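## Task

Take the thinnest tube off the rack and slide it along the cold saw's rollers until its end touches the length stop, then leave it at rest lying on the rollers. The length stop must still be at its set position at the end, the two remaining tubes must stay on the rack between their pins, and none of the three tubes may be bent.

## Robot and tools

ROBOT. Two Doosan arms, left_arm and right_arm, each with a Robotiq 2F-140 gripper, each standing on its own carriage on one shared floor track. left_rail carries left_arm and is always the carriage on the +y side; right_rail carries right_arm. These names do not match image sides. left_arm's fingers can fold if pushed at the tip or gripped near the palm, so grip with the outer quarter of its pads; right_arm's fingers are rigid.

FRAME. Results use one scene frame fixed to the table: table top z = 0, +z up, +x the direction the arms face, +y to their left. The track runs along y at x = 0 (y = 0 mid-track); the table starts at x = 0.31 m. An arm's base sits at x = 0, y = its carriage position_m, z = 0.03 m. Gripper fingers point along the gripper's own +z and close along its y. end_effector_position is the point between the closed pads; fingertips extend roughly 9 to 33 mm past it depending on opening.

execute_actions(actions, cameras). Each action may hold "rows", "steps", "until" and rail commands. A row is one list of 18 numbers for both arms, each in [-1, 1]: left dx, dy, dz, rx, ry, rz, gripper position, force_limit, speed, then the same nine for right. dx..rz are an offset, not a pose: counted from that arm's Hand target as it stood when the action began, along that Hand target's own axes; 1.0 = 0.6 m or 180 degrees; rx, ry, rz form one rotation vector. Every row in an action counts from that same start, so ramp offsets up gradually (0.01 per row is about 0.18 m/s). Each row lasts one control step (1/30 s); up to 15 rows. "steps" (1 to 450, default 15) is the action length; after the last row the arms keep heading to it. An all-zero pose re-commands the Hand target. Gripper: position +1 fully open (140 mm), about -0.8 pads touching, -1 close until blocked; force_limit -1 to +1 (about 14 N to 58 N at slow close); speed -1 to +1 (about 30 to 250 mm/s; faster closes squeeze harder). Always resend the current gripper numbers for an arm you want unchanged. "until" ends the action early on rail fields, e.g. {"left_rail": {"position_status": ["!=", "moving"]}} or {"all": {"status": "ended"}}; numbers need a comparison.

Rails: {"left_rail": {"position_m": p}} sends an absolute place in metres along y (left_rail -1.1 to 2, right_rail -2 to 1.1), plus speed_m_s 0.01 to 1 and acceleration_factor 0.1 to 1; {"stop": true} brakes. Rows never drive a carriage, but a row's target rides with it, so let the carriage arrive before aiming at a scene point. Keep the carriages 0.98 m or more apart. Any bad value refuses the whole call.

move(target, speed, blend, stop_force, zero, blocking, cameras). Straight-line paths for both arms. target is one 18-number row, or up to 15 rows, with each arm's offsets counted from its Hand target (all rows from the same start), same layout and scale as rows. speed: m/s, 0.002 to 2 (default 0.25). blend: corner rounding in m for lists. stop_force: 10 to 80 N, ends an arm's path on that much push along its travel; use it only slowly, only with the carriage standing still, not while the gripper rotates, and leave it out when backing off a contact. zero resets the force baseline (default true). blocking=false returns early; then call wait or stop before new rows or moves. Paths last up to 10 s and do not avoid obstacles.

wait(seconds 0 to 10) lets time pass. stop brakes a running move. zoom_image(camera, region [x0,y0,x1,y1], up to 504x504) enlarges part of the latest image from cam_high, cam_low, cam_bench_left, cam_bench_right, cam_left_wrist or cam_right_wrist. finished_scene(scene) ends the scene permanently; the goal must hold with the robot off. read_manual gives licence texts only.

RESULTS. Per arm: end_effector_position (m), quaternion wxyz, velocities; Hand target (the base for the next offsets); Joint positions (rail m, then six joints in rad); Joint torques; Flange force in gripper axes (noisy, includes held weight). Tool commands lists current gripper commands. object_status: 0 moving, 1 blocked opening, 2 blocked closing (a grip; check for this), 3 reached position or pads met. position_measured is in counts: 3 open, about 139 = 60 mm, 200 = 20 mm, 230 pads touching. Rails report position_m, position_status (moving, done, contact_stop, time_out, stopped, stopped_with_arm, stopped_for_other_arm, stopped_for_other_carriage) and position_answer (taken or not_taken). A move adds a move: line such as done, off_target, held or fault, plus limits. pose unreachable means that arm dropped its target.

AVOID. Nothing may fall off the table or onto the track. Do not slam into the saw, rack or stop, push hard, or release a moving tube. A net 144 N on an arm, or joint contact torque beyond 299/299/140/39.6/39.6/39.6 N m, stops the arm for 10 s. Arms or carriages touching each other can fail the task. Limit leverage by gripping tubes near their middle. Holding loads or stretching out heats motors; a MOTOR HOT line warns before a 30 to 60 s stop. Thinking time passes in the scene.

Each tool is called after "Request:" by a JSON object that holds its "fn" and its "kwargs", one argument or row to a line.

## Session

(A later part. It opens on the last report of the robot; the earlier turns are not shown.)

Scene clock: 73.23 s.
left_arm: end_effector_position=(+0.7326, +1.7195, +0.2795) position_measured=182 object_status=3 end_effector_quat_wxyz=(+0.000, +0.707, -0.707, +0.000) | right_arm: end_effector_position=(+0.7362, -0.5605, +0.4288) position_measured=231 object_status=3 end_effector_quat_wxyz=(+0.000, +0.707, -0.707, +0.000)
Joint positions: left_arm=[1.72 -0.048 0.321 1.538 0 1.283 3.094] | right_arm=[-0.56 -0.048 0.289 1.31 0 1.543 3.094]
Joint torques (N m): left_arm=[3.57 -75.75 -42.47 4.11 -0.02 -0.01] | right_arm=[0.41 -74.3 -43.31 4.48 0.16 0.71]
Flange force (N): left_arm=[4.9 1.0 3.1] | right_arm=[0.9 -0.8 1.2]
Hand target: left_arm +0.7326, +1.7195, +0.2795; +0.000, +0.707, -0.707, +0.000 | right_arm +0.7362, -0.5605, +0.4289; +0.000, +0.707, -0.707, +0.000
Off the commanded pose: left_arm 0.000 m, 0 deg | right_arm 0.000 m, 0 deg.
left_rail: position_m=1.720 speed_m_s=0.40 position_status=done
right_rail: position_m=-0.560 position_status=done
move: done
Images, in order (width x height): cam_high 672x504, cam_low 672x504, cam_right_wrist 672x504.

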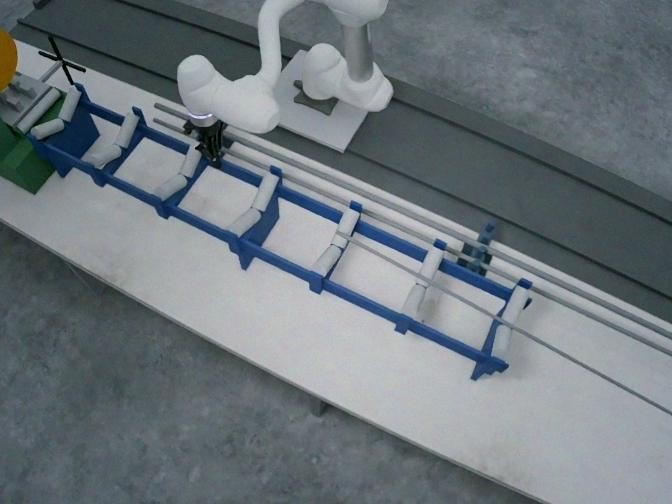

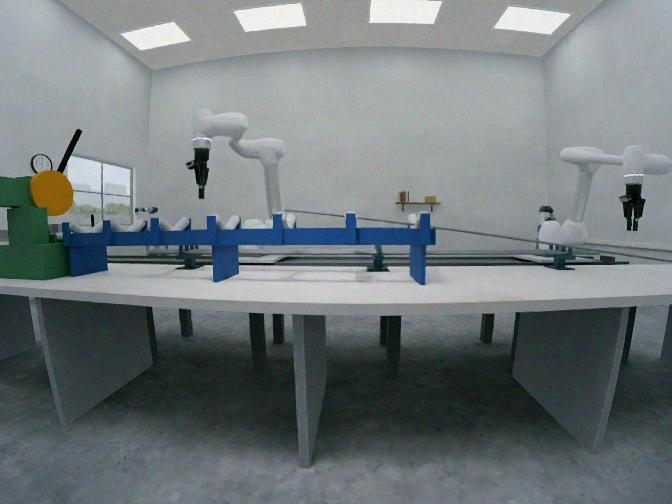

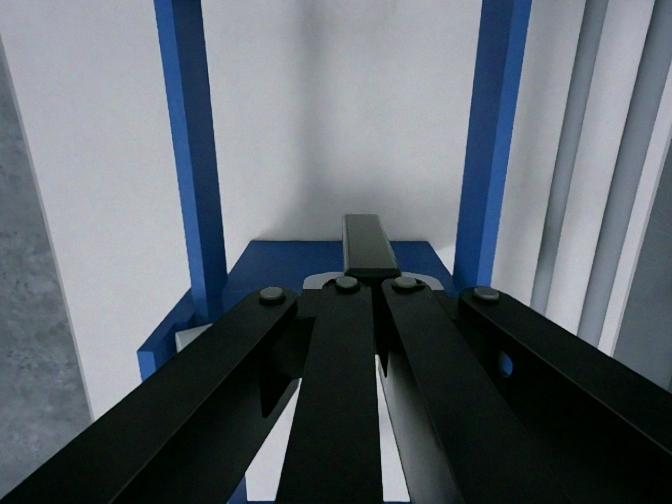

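Request:
{"fn": "wait", "kwargs": {
  "seconds": 0.1
}}

Scene clock: 76.40 s.
left_arm: end_effector_position=(+0.7326, +1.7195, +0.2795) position_measured=182 object_status=3 end_effector_quat_wxyz=(+0.000, +0.707, -0.707, +0.000) | right_arm: end_effector_position=(+0.7362, -0.5605, +0.4288) position_measured=231 object_status=3 end_effector_quat_wxyz=(+0.000, +0.707, -0.707, +0.000)
Joint positions: left_arm=[1.72 -0.048 0.321 1.538 0 1.283 3.094] | right_arm=[-0.56 -0.048 0.289 1.31 0 1.543 3.094]
Joint torques (N m): left_arm=[2.96 -75.68 -42.39 4.17 -0.06 0.01] | right_arm=[0.24 -73.28 -43.09 4.39 0.12 0.75]
Flange force (N): left_arm=[4.0 0.8 3.0] | right_arm=[1.5 0.1 0.7]
Hand target: left_arm +0.7326, +1.7195, +0.2795; +0.000, +0.707, -0.707, +0.000 | right_arm +0.7362, -0.5605, +0.4289; +0.000, +0.707, -0.707, +0.000
Tool commands: left_gripper/position=-0.42 left_gripper/force_limit=-1.0 left_gripper/speed=-0.95 right_gripper/position=-1.0 right_gripper/force_limit=-0.6 right_gripper/speed=-0.8
Off the commanded pose: left_arm 0.000 m, 0 deg | right_arm 0.000 m, 0 deg.
left_rail: position_m=1.720 speed_m_s=0.40 position_status=done
right_rail: position_m=-0.560 position_status=done
wait: 0.10 s; at rest from the start

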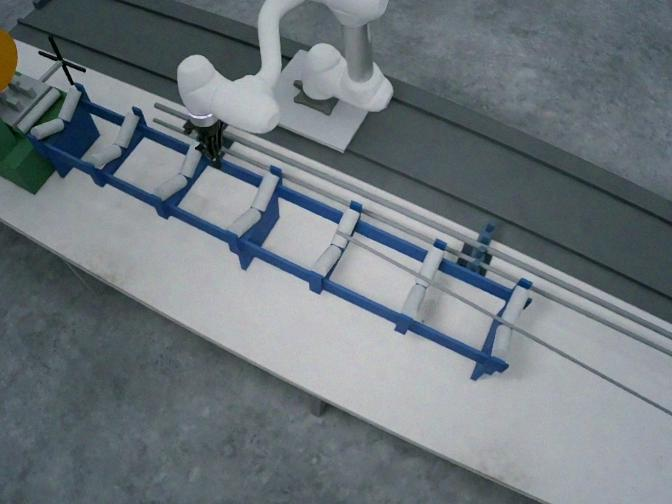

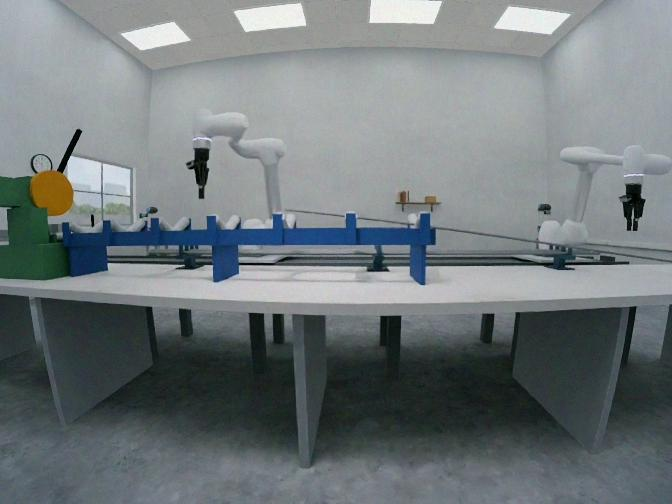

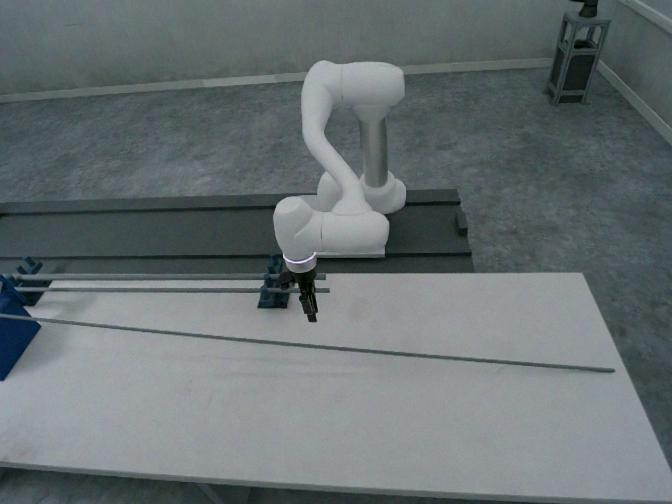

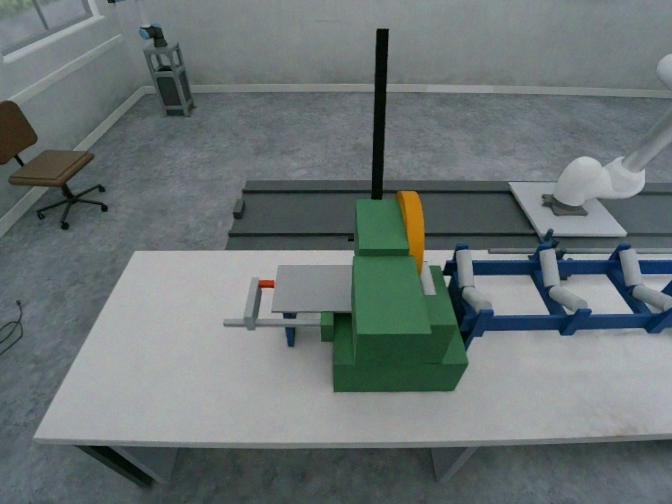

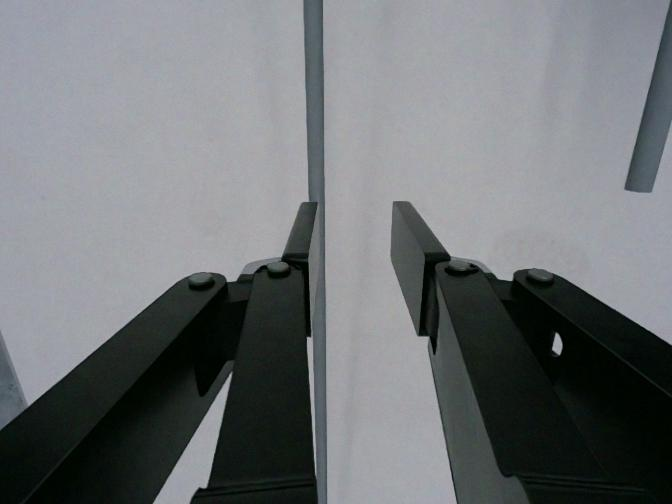

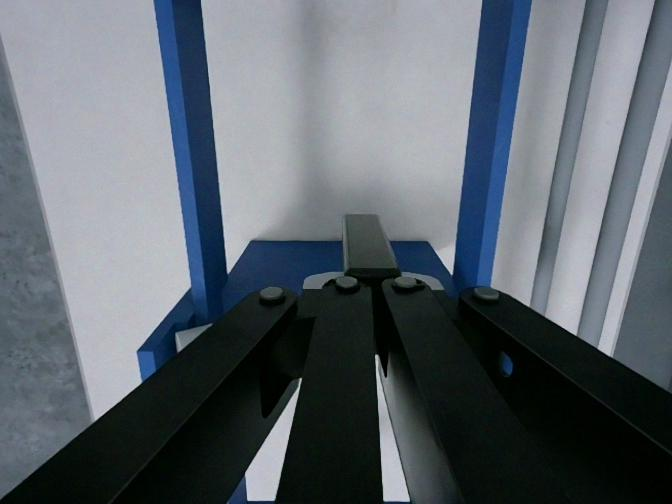

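Request:
{"fn": "execute_actions", "kwargs": {
  "actions": [
    {"left_rail":{"position_m":1.98},"steps":200,"until":{"all":{"status":"ended"}}}
  ],
  "cameras": []
}}

Request:
{"fn": "move", "kwargs": {
  "target": [0,-0.05,0.15,0,0,0,-0.1,1,0,0,0,0,0,0,0,-1,-0.6,-0.8],
  "cameras": ["cam_left_wrist","cam_bench_left"]
}}

Scene clock: 87.43 s.
left_arm: end_effector_position=(+0.7326, +1.9793, +0.2794) position_measured=182 object_status=3 end_effector_quat_wxyz=(+0.000, +0.707, -0.707, +0.000) | right_arm: end_effector_position=(+0.7362, -0.5605, +0.4289) position_measured=231 object_status=3 end_effector_quat_wxyz=(+0.000, +0.707, -0.707, +0.000)
Joint positions: left_arm=[1.98 -0.048 0.321 1.538 0 1.283 3.094] | right_arm=[-0.56 -0.048 0.289 1.31 0 1.543 3.094]
Joint torques (N m): left_arm=[4.12 -75.59 -42.24 4.11 -0.06 0.02] | right_arm=[0.68 -73.12 -42.93 4.37 0.09 0.71]
Flange force (N): left_arm=[5.3 0.8 2.5] | right_arm=[2.1 0.0 0.4]
Hand target: left_arm +0.7326, +1.9794, +0.2795; +0.000, +0.707, -0.707, +0.000 | right_arm +0.7362, -0.5605, +0.4289; +0.000, +0.707, -0.707, +0.000
Tool commands: left_gripper/position=-0.42 left_gripper/force_limit=-1.0 left_gripper/speed=-0.95 right_gripper/position=-1.0 right_gripper/force_limit=-0.6 right_gripper/speed=-0.8
Off the commanded pose: left_arm 0.000 m, 0 deg | right_arm 0.000 m, 0 deg.
left_rail: position_m=1.980 speed_m_s=0.40 position_status=done
right_rail: position_m=-0.560 position_status=done
No camera images: "cameras" was empty.

Scene clock: 88.20 s.
left_arm: end_effector_position=(+0.7625, +1.9795, +0.1894) position_measured=141 object_status=3 end_effector_quat_wxyz=(+0.000, +0.707, -0.707, +0.000) | right_arm: end_effector_position=(+0.7362, -0.5605, +0.4289) position_measured=231 object_status=3 end_effector_quat_wxyz=(+0.000, +0.707, -0.707, +0.000)
Joint positions: left_arm=[1.98 -0.046 0.417 1.573 0 1.152 3.096] | right_arm=[-0.56 -0.048 0.289 1.31 0 1.543 3.094]
Joint torques (N m): left_arm=[3.68 -82.5 -40.5 3.91 -0.09 0.03] | right_arm=[0.67 -73.26 -43.16 4.46 0.07 0.66]
Flange force (N): left_arm=[4.8 2.2 2.3] | right_arm=[1.6 0.6 0.4]
Hand target: left_arm +0.7626, +1.9795, +0.1895; +0.000, +0.707, -0.707, +0.000 | right_arm +0.7362, -0.5605, +0.4289; +0.000, +0.707, -0.707, +0.000
Off the commanded pose: left_arm 0.000 m, 0 deg | right_arm 0.000 m, 0 deg.
left_rail: position_m=1.980 speed_m_s=0.40 position_status=done
right_rail: position_m=-0.560 position_status=done
move: done
Images, in order (width x height): cam_bench_left 672x504, cam_left_wrist 672x504.

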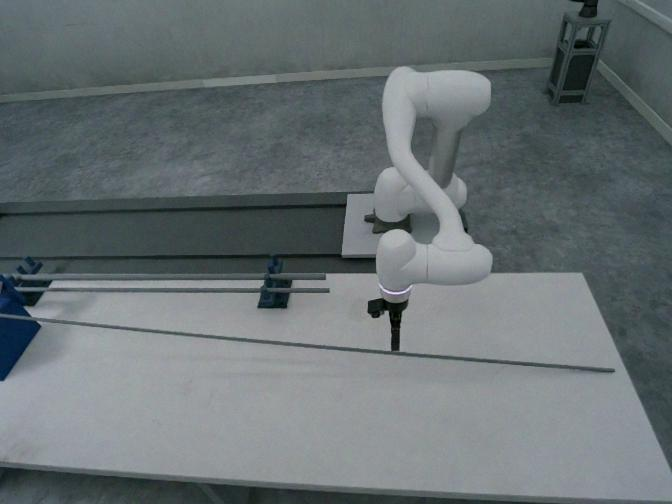

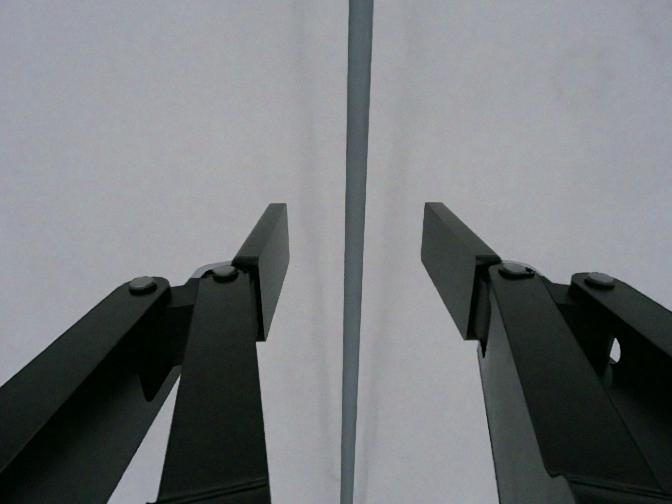

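Request:
{"fn": "move", "kwargs": {
  "target": [
    [0,0,0.155,0,0,0,-0.3,1,0,0,0,0,0,0,0,-1,-0.6,-0.8],
    [0,0,0.155,0,0,0,-1,-0.3,-1,0,0,0,0,0,0,-1,-0.6,-0.8]
  ],
  "speed": 0.12,
  "cameras": ["cam_left_wrist"]
}}

Scene clock: 94.17 s.
left_arm: end_effector_position=(+0.7626, +1.9795, +0.0964) position_measured=212 object_status=0 end_effector_quat_wxyz=(+0.000, +0.707, -0.707, +0.000) | right_arm: end_effector_position=(+0.7362, -0.5605, +0.4289) position_measured=231 object_status=3 end_effector_quat_wxyz=(+0.000, +0.707, -0.707, +0.000)
Joint positions: left_arm=[1.98 -0.046 0.488 1.651 0 1.002 3.096] | right_arm=[-0.56 -0.048 0.289 1.31 0 1.543 3.094]
Joint torques (N m): left_arm=[3.6 -87.19 -38.3 3.36 -0.44 -0.28] | right_arm=[0.16 -73.02 -43.2 4.38 0.08 0.64]
Flange force (N): left_arm=[4.6 2.4 3.4] | right_arm=[1.2 0.3 0.8]
Hand target: left_arm +0.7626, +1.9795, +0.0965; +0.000, +0.707, -0.707, +0.000 | right_arm +0.7362, -0.5605, +0.4289; +0.000, +0.707, -0.707, +0.000
Off the commanded pose: left_arm 0.000 m, 0 deg | right_arm 0.000 m, 0 deg.
left_rail: position_m=1.980 speed_m_s=0.40 position_status=done
right_rail: position_m=-0.560 position_status=done
move: done
Images, in order (width x height): cam_left_wrist 672x504.

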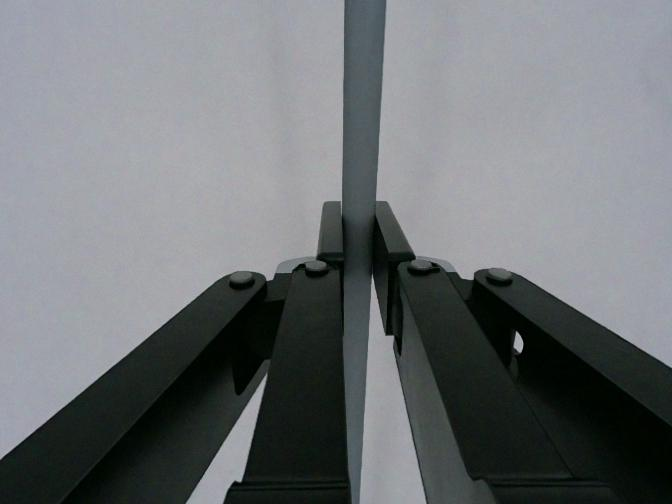

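Request:
{"fn": "move", "kwargs": {
  "target": [0,0.05,-0.296,0,0,0,-1,-0.3,-1,0,0,0,0,0,0,-1,-0.6,-0.8],
  "speed": 0.07
}}

Request:
{"fn": "zoom_image", "kwargs": {
  "camera": "cam_high",
  "region": [270, 170, 560, 380]
}}

Scene clock: 102.13 s.
left_arm: end_effector_position=(+0.7326, +1.9795, +0.2740) position_measured=212 object_status=2 end_effector_quat_wxyz=(+0.000, +0.707, -0.707, +0.000) | right_arm: end_effector_position=(+0.7362, -0.5605, +0.4289) position_measured=231 object_status=3 end_effector_quat_wxyz=(+0.000, +0.707, -0.707, +0.000)
Joint positions: left_arm=[1.98 -0.048 0.324 1.544 0 1.274 3.094] | right_arm=[-0.56 -0.048 0.289 1.31 0 1.543 3.094]
Joint torques (N m): left_arm=[3.1 -79.66 -44.58 4.15 0.01 0.21] | right_arm=[-0.05 -73.73 -43.38 4.38 0.08 0.65]
Flange force (N): left_arm=[4.5 -0.3 7.2] | right_arm=[1.0 -0.3 1.4]
Hand target: left_arm +0.7326, +1.9795, +0.2741; +0.000, +0.707, -0.707, +0.000 | right_arm +0.7362, -0.5605, +0.4289; +0.000, +0.707, -0.707, +0.000
Off the commanded pose: left_arm 0.000 m, 0 deg | right_arm 0.000 m, 0 deg.
left_rail: position_m=1.980 speed_m_s=0.40 position_status=done
right_rail: position_m=-0.560 position_status=done
move: done

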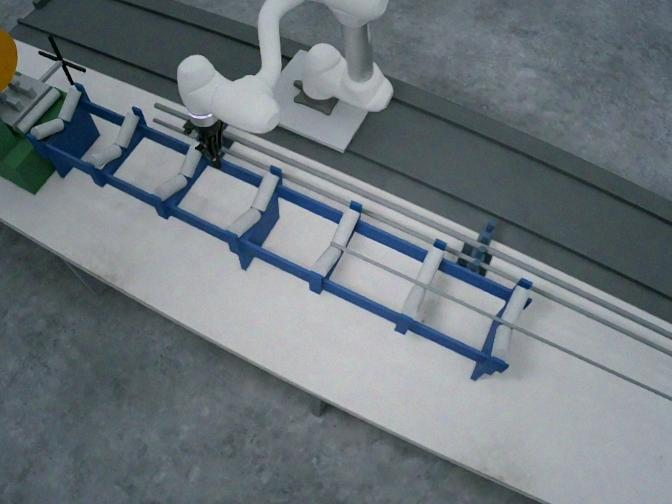

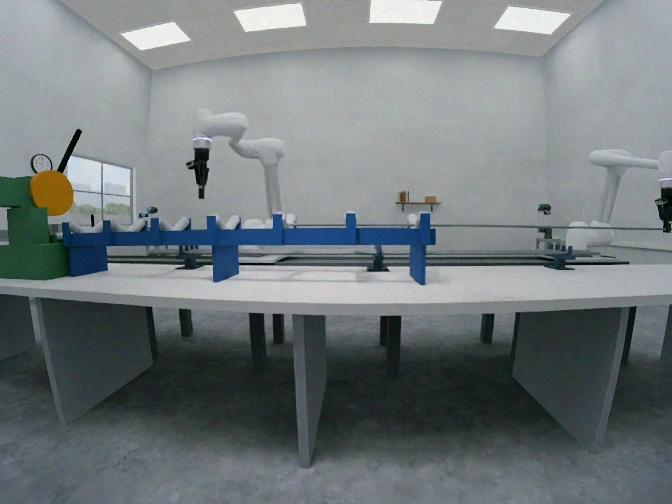

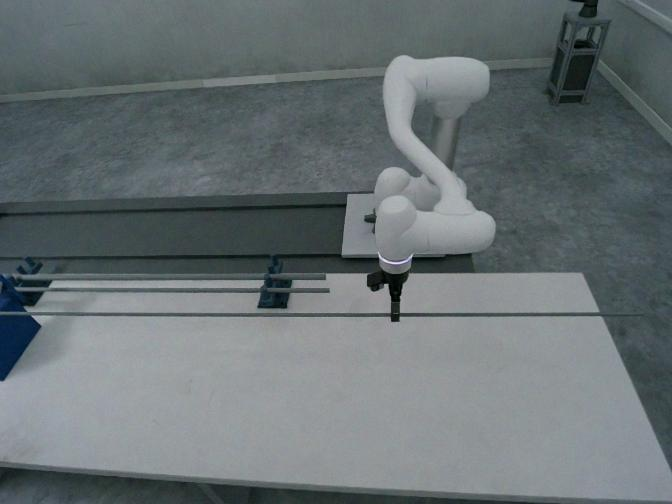

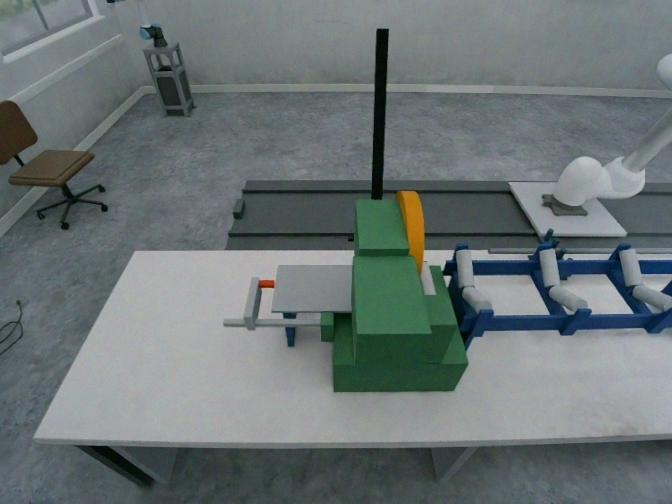

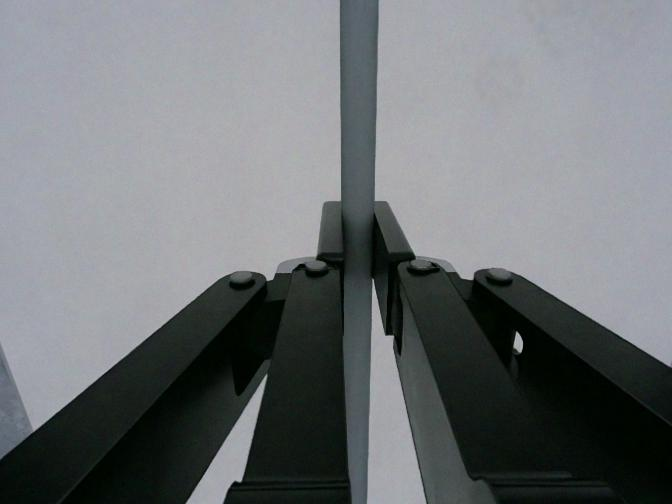

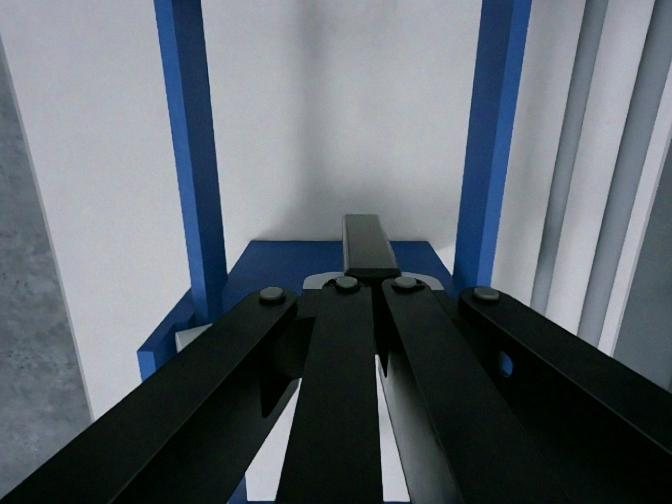

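Scaled by 1.738 from the camera's 672x504 image, which has a finer 960x720 frame.

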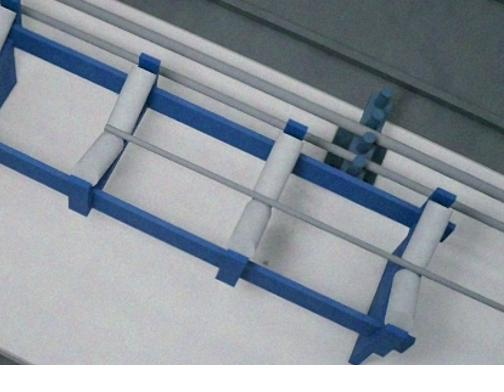

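Request:
{"fn": "execute_actions", "kwargs": {
  "actions": [
    {"left_rail":{"position_m":0.76,"speed_m_s":0.2,"acceleration_factor":0.3},"steps":300,"until":{"all":{"status":"ended"}}}
  ]
}}

Scene clock: 111.47 s.
left_arm: end_effector_position=(+0.7326, +0.7595, +0.2741) position_measured=212 object_status=2 end_effector_quat_wxyz=(+0.000, +0.707, -0.707, +0.000) | right_arm: end_effector_position=(+0.7362, -0.5605, +0.4289) position_measured=231 object_status=3 end_effector_quat_wxyz=(+0.000, +0.707, -0.707, +0.000)
Joint positions: left_arm=[0.76 -0.048 0.324 1.544 0 1.274 3.094] | right_arm=[-0.56 -0.048 0.289 1.31 0 1.543 3.094]
Joint torques (N m): left_arm=[3.15 -75.87 -39.41 4.18 1.68 0.33] | right_arm=[0.88 -73.02 -42.82 4.38 0.21 0.62]
Flange force (N): left_arm=[4.8 -4.2 2.2] | right_arm=[2.3 0.4 0.2]
Hand target: left_arm +0.7326, +0.7595, +0.2741; +0.000, +0.707, -0.707, +0.000 | right_arm +0.7362, -0.5605, +0.4289; +0.000, +0.707, -0.707, +0.000
Tool commands: left_gripper/position=-1.0 left_gripper/force_limit=-0.3 left_gripper/speed=-1.0 right_gripper/position=-1.0 right_gripper/force_limit=-0.6 right_gripper/speed=-0.8
Off the commanded pose: left_arm 0.000 m, 0 deg | right_arm 0.000 m, 0 deg.
left_rail: position_m=0.760 speed_m_s=0.20 position_status=done
right_rail: position_m=-0.560 position_status=done

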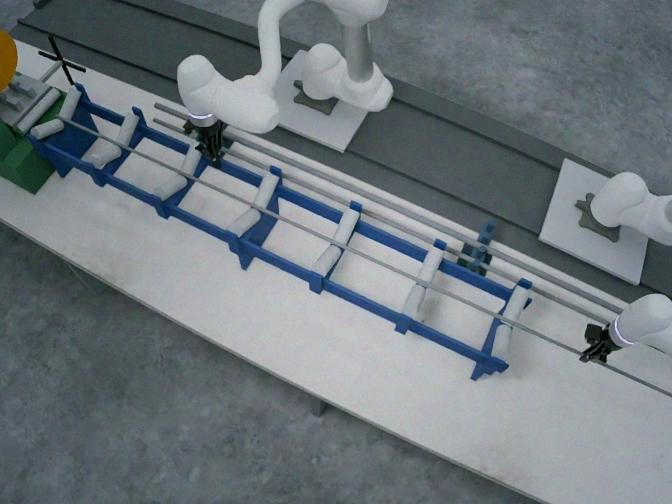

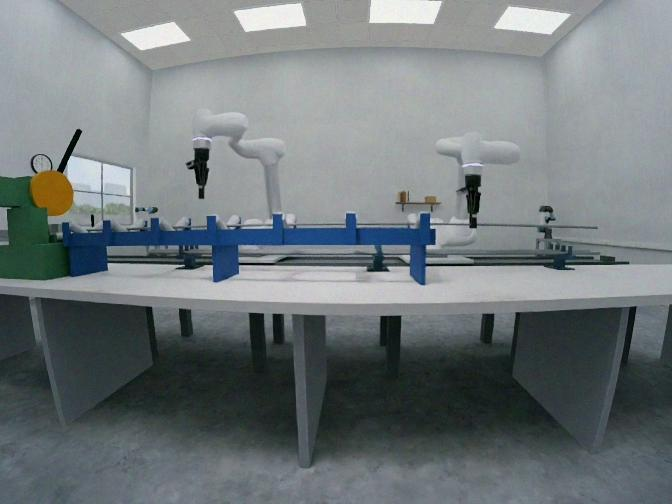

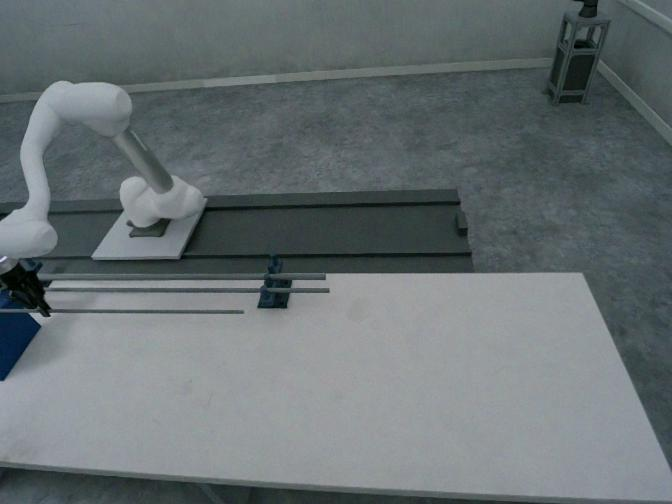

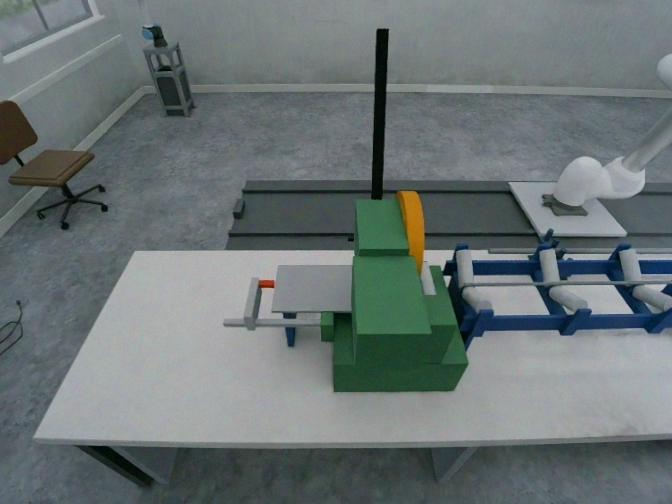

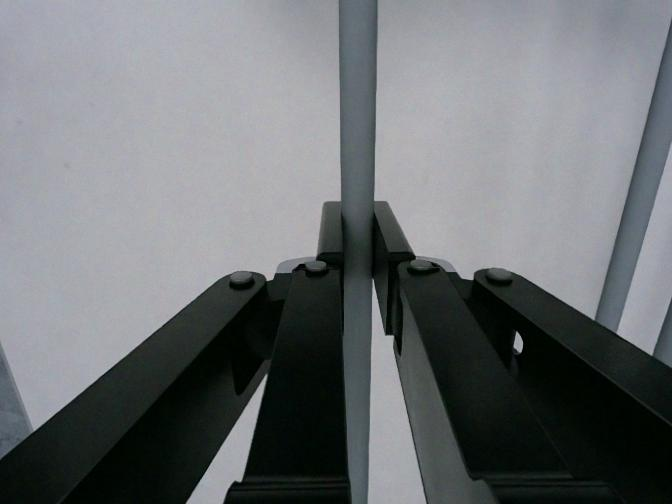

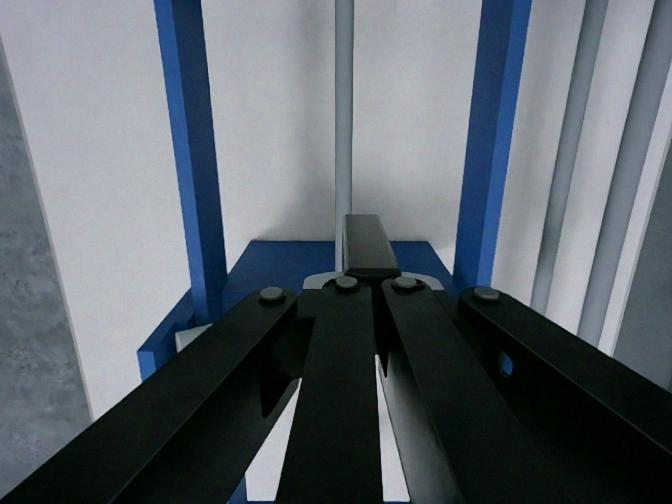

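Request:
{"fn": "move", "kwargs": {
  "target": [
    [0,-0.013,0,0,0,0,-1,-0.3,-1,0,0,0,0,0,0,-1,-0.6,-0.8],
    [0,-0.013,0,0,0,0,-0.42,-1,-0.95,0,0,0,0,0,0,-1,-0.6,-0.8]
  ],
  "speed": 0.03,
  "cameras": ["cam_left_wrist","cam_bench_left"]
}}

Request:
{"fn": "execute_actions", "kwargs": {
  "actions": [
    {"left_rail":{"position_m":1.44,"speed_m_s":0.3},"steps":300,"until":{"all":{"status":"ended"}}}
  ],
  "cameras": ["cam_left_wrist","cam_bench_left","cam_bench_right"]
}}

Scene clock: 119.87 s.
left_arm: end_effector_position=(+0.7404, +0.7595, +0.2741) position_measured=182 object_status=0 end_effector_quat_wxyz=(+0.000, +0.707, -0.707, +0.000) | right_arm: end_effector_position=(+0.7362, -0.5605, +0.4289) position_measured=231 object_status=3 end_effector_quat_wxyz=(+0.000, +0.707, -0.707, +0.000)
Joint positions: left_arm=[0.76 -0.047 0.336 1.528 0 1.278 3.094] | right_arm=[-0.56 -0.048 0.289 1.31 0 1.543 3.094]
Joint torques (N m): left_arm=[3.61 -77.15 -42.51 4.12 -0.07 0] | right_arm=[-0.37 -72.7 -43.02 4.47 0.18 0.61]
Flange force (N): left_arm=[5.1 1.0 3.0] | right_arm=[0.3 0.9 0.7]
Hand target: left_arm +0.7404, +0.7595, +0.2741; +0.000, +0.707, -0.707, +0.000 | right_arm +0.7362, -0.5605, +0.4289; +0.000, +0.707, -0.707, +0.000
Off the commanded pose: left_arm 0.000 m, 0 deg | right_arm 0.000 m, 0 deg.
left_rail: position_m=0.760 speed_m_s=0.20 position_status=done
right_rail: position_m=-0.560 position_status=done
move: done
Images, in order (width x height): cam_bench_left 672x504, cam_left_wrist 672x504.

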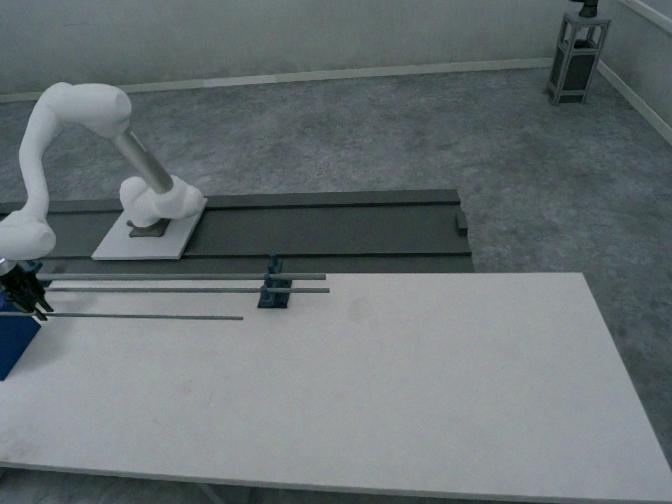

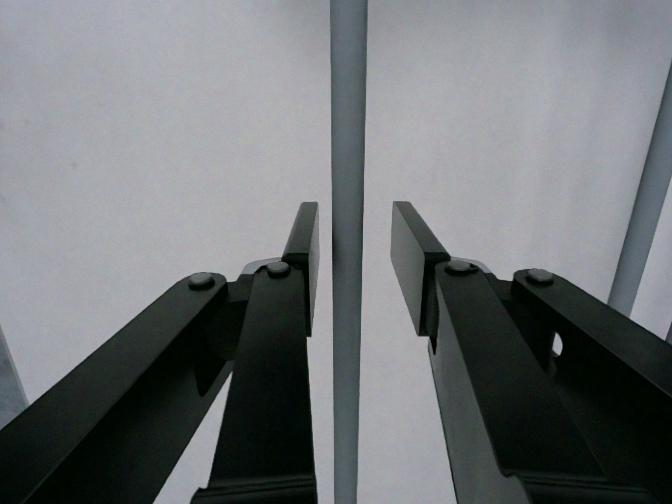

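Scene clock: 122.93 s.
left_arm: end_effector_position=(+0.7404, +1.4394, +0.2741) position_measured=182 object_status=3 end_effector_quat_wxyz=(+0.000, +0.707, -0.707, +0.000) | right_arm: end_effector_position=(+0.7362, -0.5605, +0.4289) position_measured=231 object_status=3 end_effector_quat_wxyz=(+0.000, +0.707, -0.707, +0.000)
Joint positions: left_arm=[1.44 -0.047 0.336 1.528 0 1.278 3.094] | right_arm=[-0.56 -0.048 0.289 1.31 0 1.543 3.094]
Joint torques (N m): left_arm=[3.21 -77.07 -42.31 4.13 -0.07 0.06] | right_arm=[0.33 -73.45 -42.87 4.34 0.12 0.71]
Flange force (N): left_arm=[4.8 0.7 2.7] | right_arm=[1.8 -0.7 0.1]
Hand target: left_arm +0.7404, +1.4394, +0.2741; +0.000, +0.707, -0.707, +0.000 | right_arm +0.7362, -0.5605, +0.4289; +0.000, +0.707, -0.707, +0.000
Tool commands: left_gripper/position=-0.42 left_gripper/force_limit=-1.0 left_gripper/speed=-0.95 right_gripper/position=-1.0 right_gripper/force_limit=-0.6 right_gripper/speed=-0.8
Off the commanded pose: left_arm 0.000 m, 0 deg | right_arm 0.000 m, 0 deg.
left_rail: position_m=1.440 speed_m_s=0.30 position_status=done
right_rail: position_m=-0.560 position_status=done
Images, in order (width x height): cam_bench_left 672x504, cam_bench_right 672x504, cam_left_wrist 672x504.

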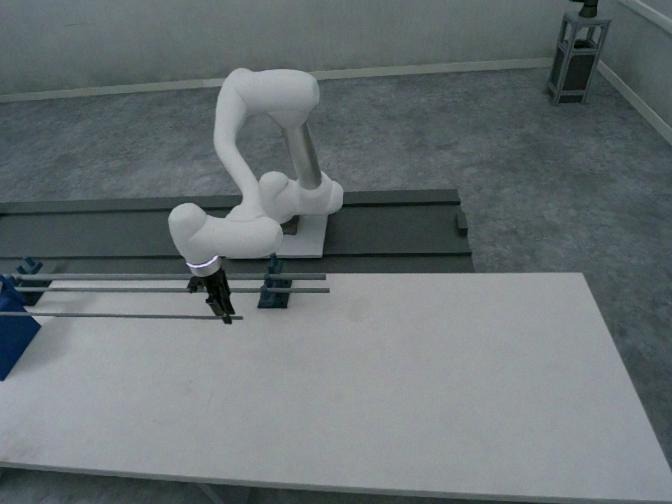

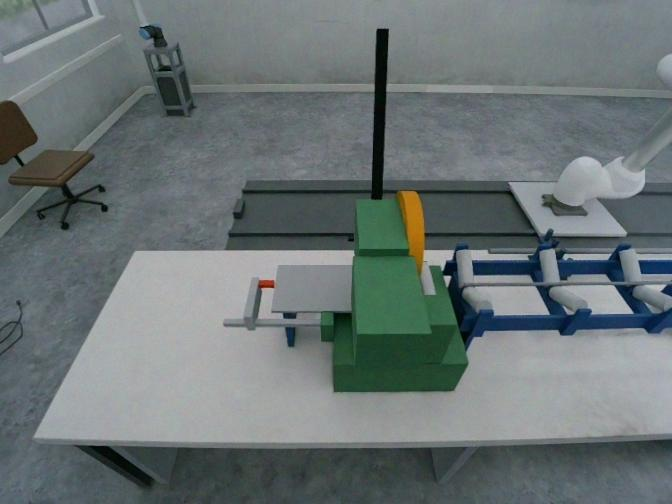

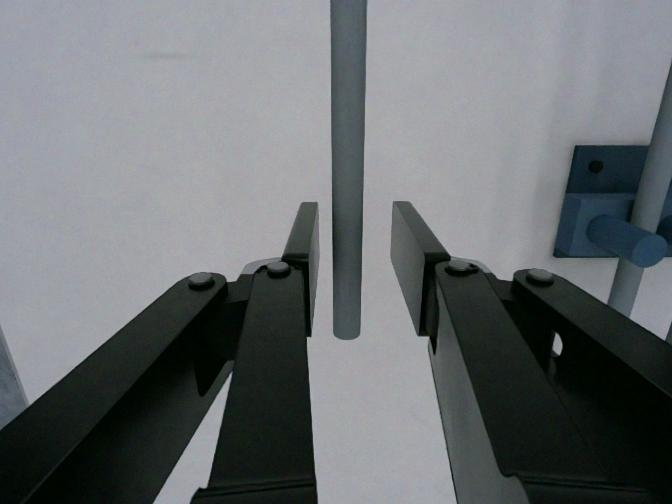

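Request:
{"fn": "move", "kwargs": {
  "target": [
    [0,-0.006,0,0,0,0,-0.42,-1,-0.95,0,0,0,0,0,0,-1,-0.6,-0.8],
    [0,-0.006,0,0,0,0,-1,-1,-0.95,0,0,0,0,0,0,-1,-0.6,-0.8]
  ],
  "speed": 0.05,
  "cameras": []
}}

Request:
{"fn": "execute_actions", "kwargs": {
  "actions": [
    {"left_rail":{"position_m":0.86,"speed_m_s":0.2,"acceleration_factor":0.3},"steps":300,"until":{"all":{"status":"ended"}}}
  ],
  "cameras": ["cam_left_wrist","cam_bench_right"]
}}

Request:
{"fn": "zoom_image", "kwargs": {
  "camera": "cam_bench_right",
  "region": [220, 240, 370, 340]
}}

Scene clock: 128.67 s.
left_arm: end_effector_position=(+0.7440, +1.4395, +0.2741) position_measured=212 object_status=0 end_effector_quat_wxyz=(+0.000, +0.707, -0.707, +0.000) | right_arm: end_effector_position=(+0.7362, -0.5605, +0.4289) position_measured=231 object_status=3 end_effector_quat_wxyz=(+0.000, +0.707, -0.707, +0.000)
Joint positions: left_arm=[1.44 -0.047 0.341 1.52 0 1.28 3.095] | right_arm=[-0.56 -0.048 0.289 1.31 0 1.543 3.094]
Joint torques (N m): left_arm=[3.55 -77.59 -42.49 4.11 -0.08 -0.09] | right_arm=[0.36 -72.36 -43.2 4.46 0.07 0.68]
Flange force (N): left_arm=[4.4 1.2 2.8] | right_arm=[0.6 2.0 0.7]
Hand target: left_arm +0.7440, +1.4395, +0.2741; +0.000, +0.707, -0.707, +0.000 | right_arm +0.7362, -0.5605, +0.4289; +0.000, +0.707, -0.707, +0.000
Off the commanded pose: left_arm 0.000 m, 0 deg | right_arm 0.000 m, 0 deg.
left_rail: position_m=1.440 speed_m_s=0.30 position_status=done
right_rail: position_m=-0.560 position_status=done
move: done
No camera images: "cameras" was empty.

Scene clock: 132.17 s.
left_arm: end_effector_position=(+0.7440, +0.8595, +0.2741) position_measured=212 object_status=2 end_effector_quat_wxyz=(+0.000, +0.707, -0.707, +0.000) | right_arm: end_effector_position=(+0.7362, -0.5605, +0.4289) position_measured=231 object_status=3 end_effector_quat_wxyz=(+0.000, +0.707, -0.707, +0.000)
Joint positions: left_arm=[0.86 -0.047 0.341 1.52 0 1.28 3.095] | right_arm=[-0.56 -0.048 0.289 1.31 0 1.543 3.094]
Joint torques (N m): left_arm=[3.45 -71.77 -38.2 4.2 -0.11 -0.04] | right_arm=[0.8 -72.72 -42.99 4.43 0.1 0.64]
Flange force (N): left_arm=[4.6 1.0 -5.0] | right_arm=[1.6 1.0 0.4]
Hand target: left_arm +0.7440, +0.8595, +0.2741; +0.000, +0.707, -0.707, +0.000 | right_arm +0.7362, -0.5605, +0.4289; +0.000, +0.707, -0.707, +0.000
Tool commands: left_gripper/position=-1.0 left_gripper/force_limit=-1.0 left_gripper/speed=-0.95 right_gripper/position=-1.0 right_gripper/force_limit=-0.6 right_gripper/speed=-0.8
Off the commanded pose: left_arm 0.000 m, 0 deg | right_arm 0.000 m, 0 deg.
left_rail: position_m=0.860 speed_m_s=0.20 position_status=done
right_rail: position_m=-0.560 position_status=done
Images, in order (width x height): cam_bench_right 672x504, cam_left_wrist 672x504.

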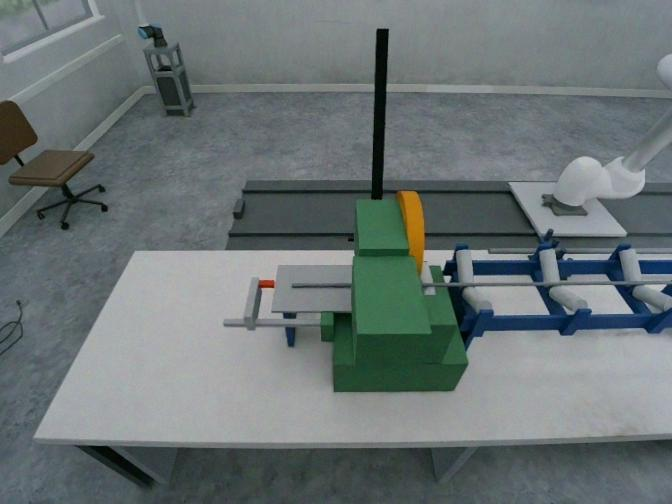

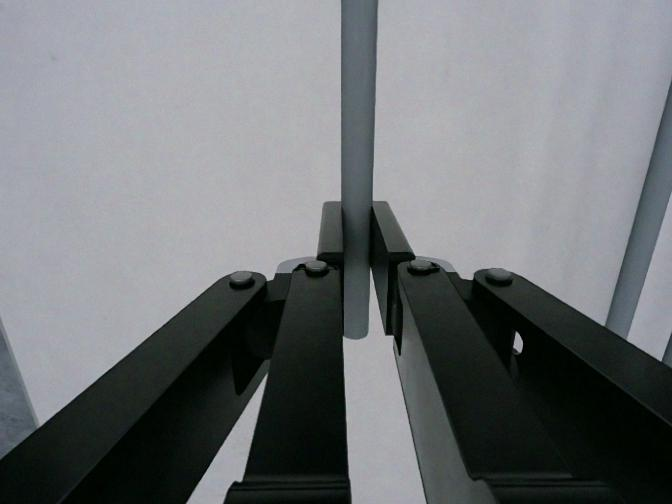

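Scaled by 3.360 from the camera's 672x504 image, which has a finer 960x720 frame.

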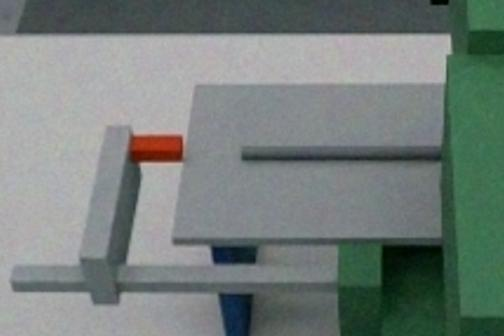

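Request:
{"fn": "move", "kwargs": {
  "target": [0.07,0,-0.005,0,0,0,-1,-1,-0.95,0,0,0,0,0,0,-1,-0.6,-0.8],
  "speed": 0.04,
  "cameras": []
}}

Request:
{"fn": "move", "kwargs": {
  "target": [0.055,0,0,0,0,0,-1,-1,-0.95,0,0,0,0,0,0,-1,-0.6,-0.8],
  "speed": 0.008,
  "stop_force": 10,
  "cameras": ["cam_left_wrist","cam_bench_right"]
}}

Request:
{"fn": "zoom_image", "kwargs": {
  "camera": "cam_bench_right",
  "region": [220, 240, 370, 340]
}}

Scene clock: 139.10 s.
left_arm: end_effector_position=(+0.7440, +0.8175, +0.2771) position_measured=212 object_status=2 end_effector_quat_wxyz=(+0.000, +0.707, -0.707, +0.000) | right_arm: end_effector_position=(+0.7362, -0.5605, +0.4289) position_measured=231 object_status=3 end_effector_quat_wxyz=(+0.000, +0.707, -0.707, +0.000)
Joint positions: left_arm=[0.86 -0.103 0.342 1.514 0 1.286 3.038] | right_arm=[-0.56 -0.048 0.289 1.31 0 1.543 3.094]
Joint torques (N m): left_arm=[2.57 -74.44 -40.31 3.75 -0.15 -0.08] | right_arm=[0.87 -73.21 -43.22 4.36 0.28 0.69]
Flange force (N): left_arm=[3.3 1.6 -1.4] | right_arm=[1.8 0.7 1.3]
Hand target: left_arm +0.7440, +0.8174, +0.2771; +0.000, +0.707, -0.707, +0.000 | right_arm +0.7362, -0.5605, +0.4289; +0.000, +0.707, -0.707, +0.000
Off the commanded pose: left_arm 0.000 m, 0 deg | right_arm 0.000 m, 0 deg.
left_rail: position_m=0.860 speed_m_s=0.20 position_status=done
right_rail: position_m=-0.560 position_status=done
move: done
No camera images: "cameras" was empty.

Scene clock: 141.83 s.
left_arm: end_effector_position=(+0.7439, +0.8004, +0.2770) position_measured=212 object_status=2 end_effector_quat_wxyz=(+0.000, +0.707, -0.707, +0.000) | right_arm: end_effector_position=(+0.7362, -0.5605, +0.4289) position_measured=231 object_status=3 end_effector_quat_wxyz=(+0.000, +0.707, -0.707, +0.000)
Joint positions: left_arm=[0.86 -0.126 0.344 1.511 0 1.287 3.015] | right_arm=[-0.56 -0.048 0.289 1.31 0 1.543 3.094]
Joint torques (N m): left_arm=[-5.3 -74.31 -40.77 0.11 -0.62 -0.03] | right_arm=[-0.09 -73.18 -42.98 4.4 0.11 0.74]
Flange force (N): left_arm=[-7.0 1.5 -1.8] | right_arm=[0.7 0.2 0.4]
Hand target: left_arm +0.7439, +0.8004, +0.2770; +0.000, +0.707, -0.707, +0.000 (not the last commanded pose) | right_arm +0.7362, -0.5605, +0.4289; +0.000, +0.707, -0.707, +0.000
Off the commanded pose: left_arm 0.016 m, 0 deg | right_arm 0.000 m, 0 deg.
left_rail: position_m=0.860 speed_m_s=0.20 position_status=done
right_rail: position_m=-0.560 position_status=done
move: contact (left_arm)
Images, in order (width x height): cam_bench_right 672x504, cam_left_wrist 672x504.

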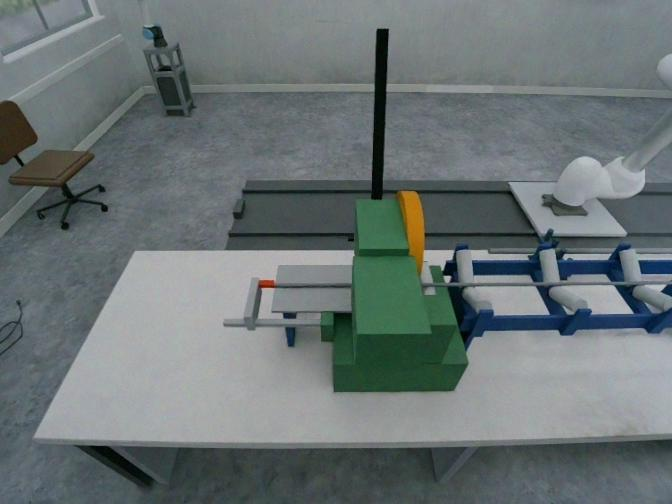

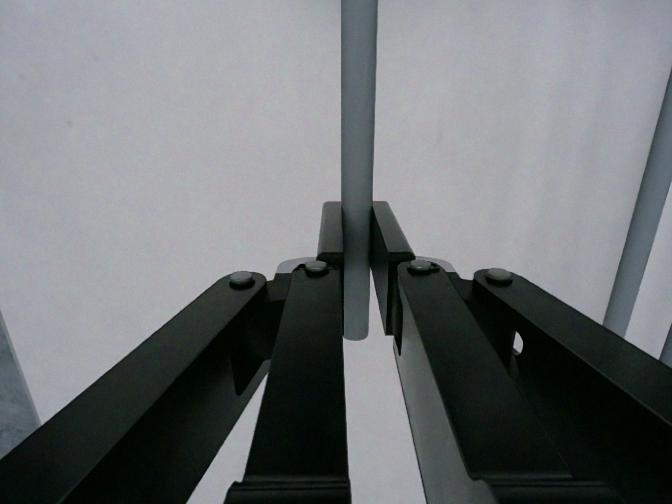

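Scaled by 3.360 from the camera's 672x504 image, which has a finer 960x720 frame.

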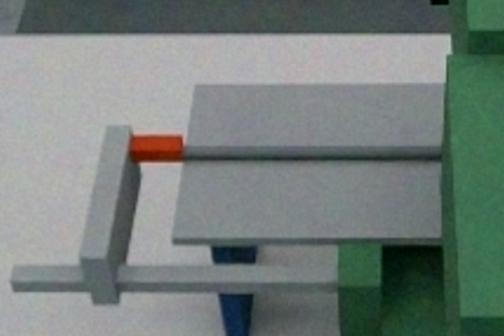

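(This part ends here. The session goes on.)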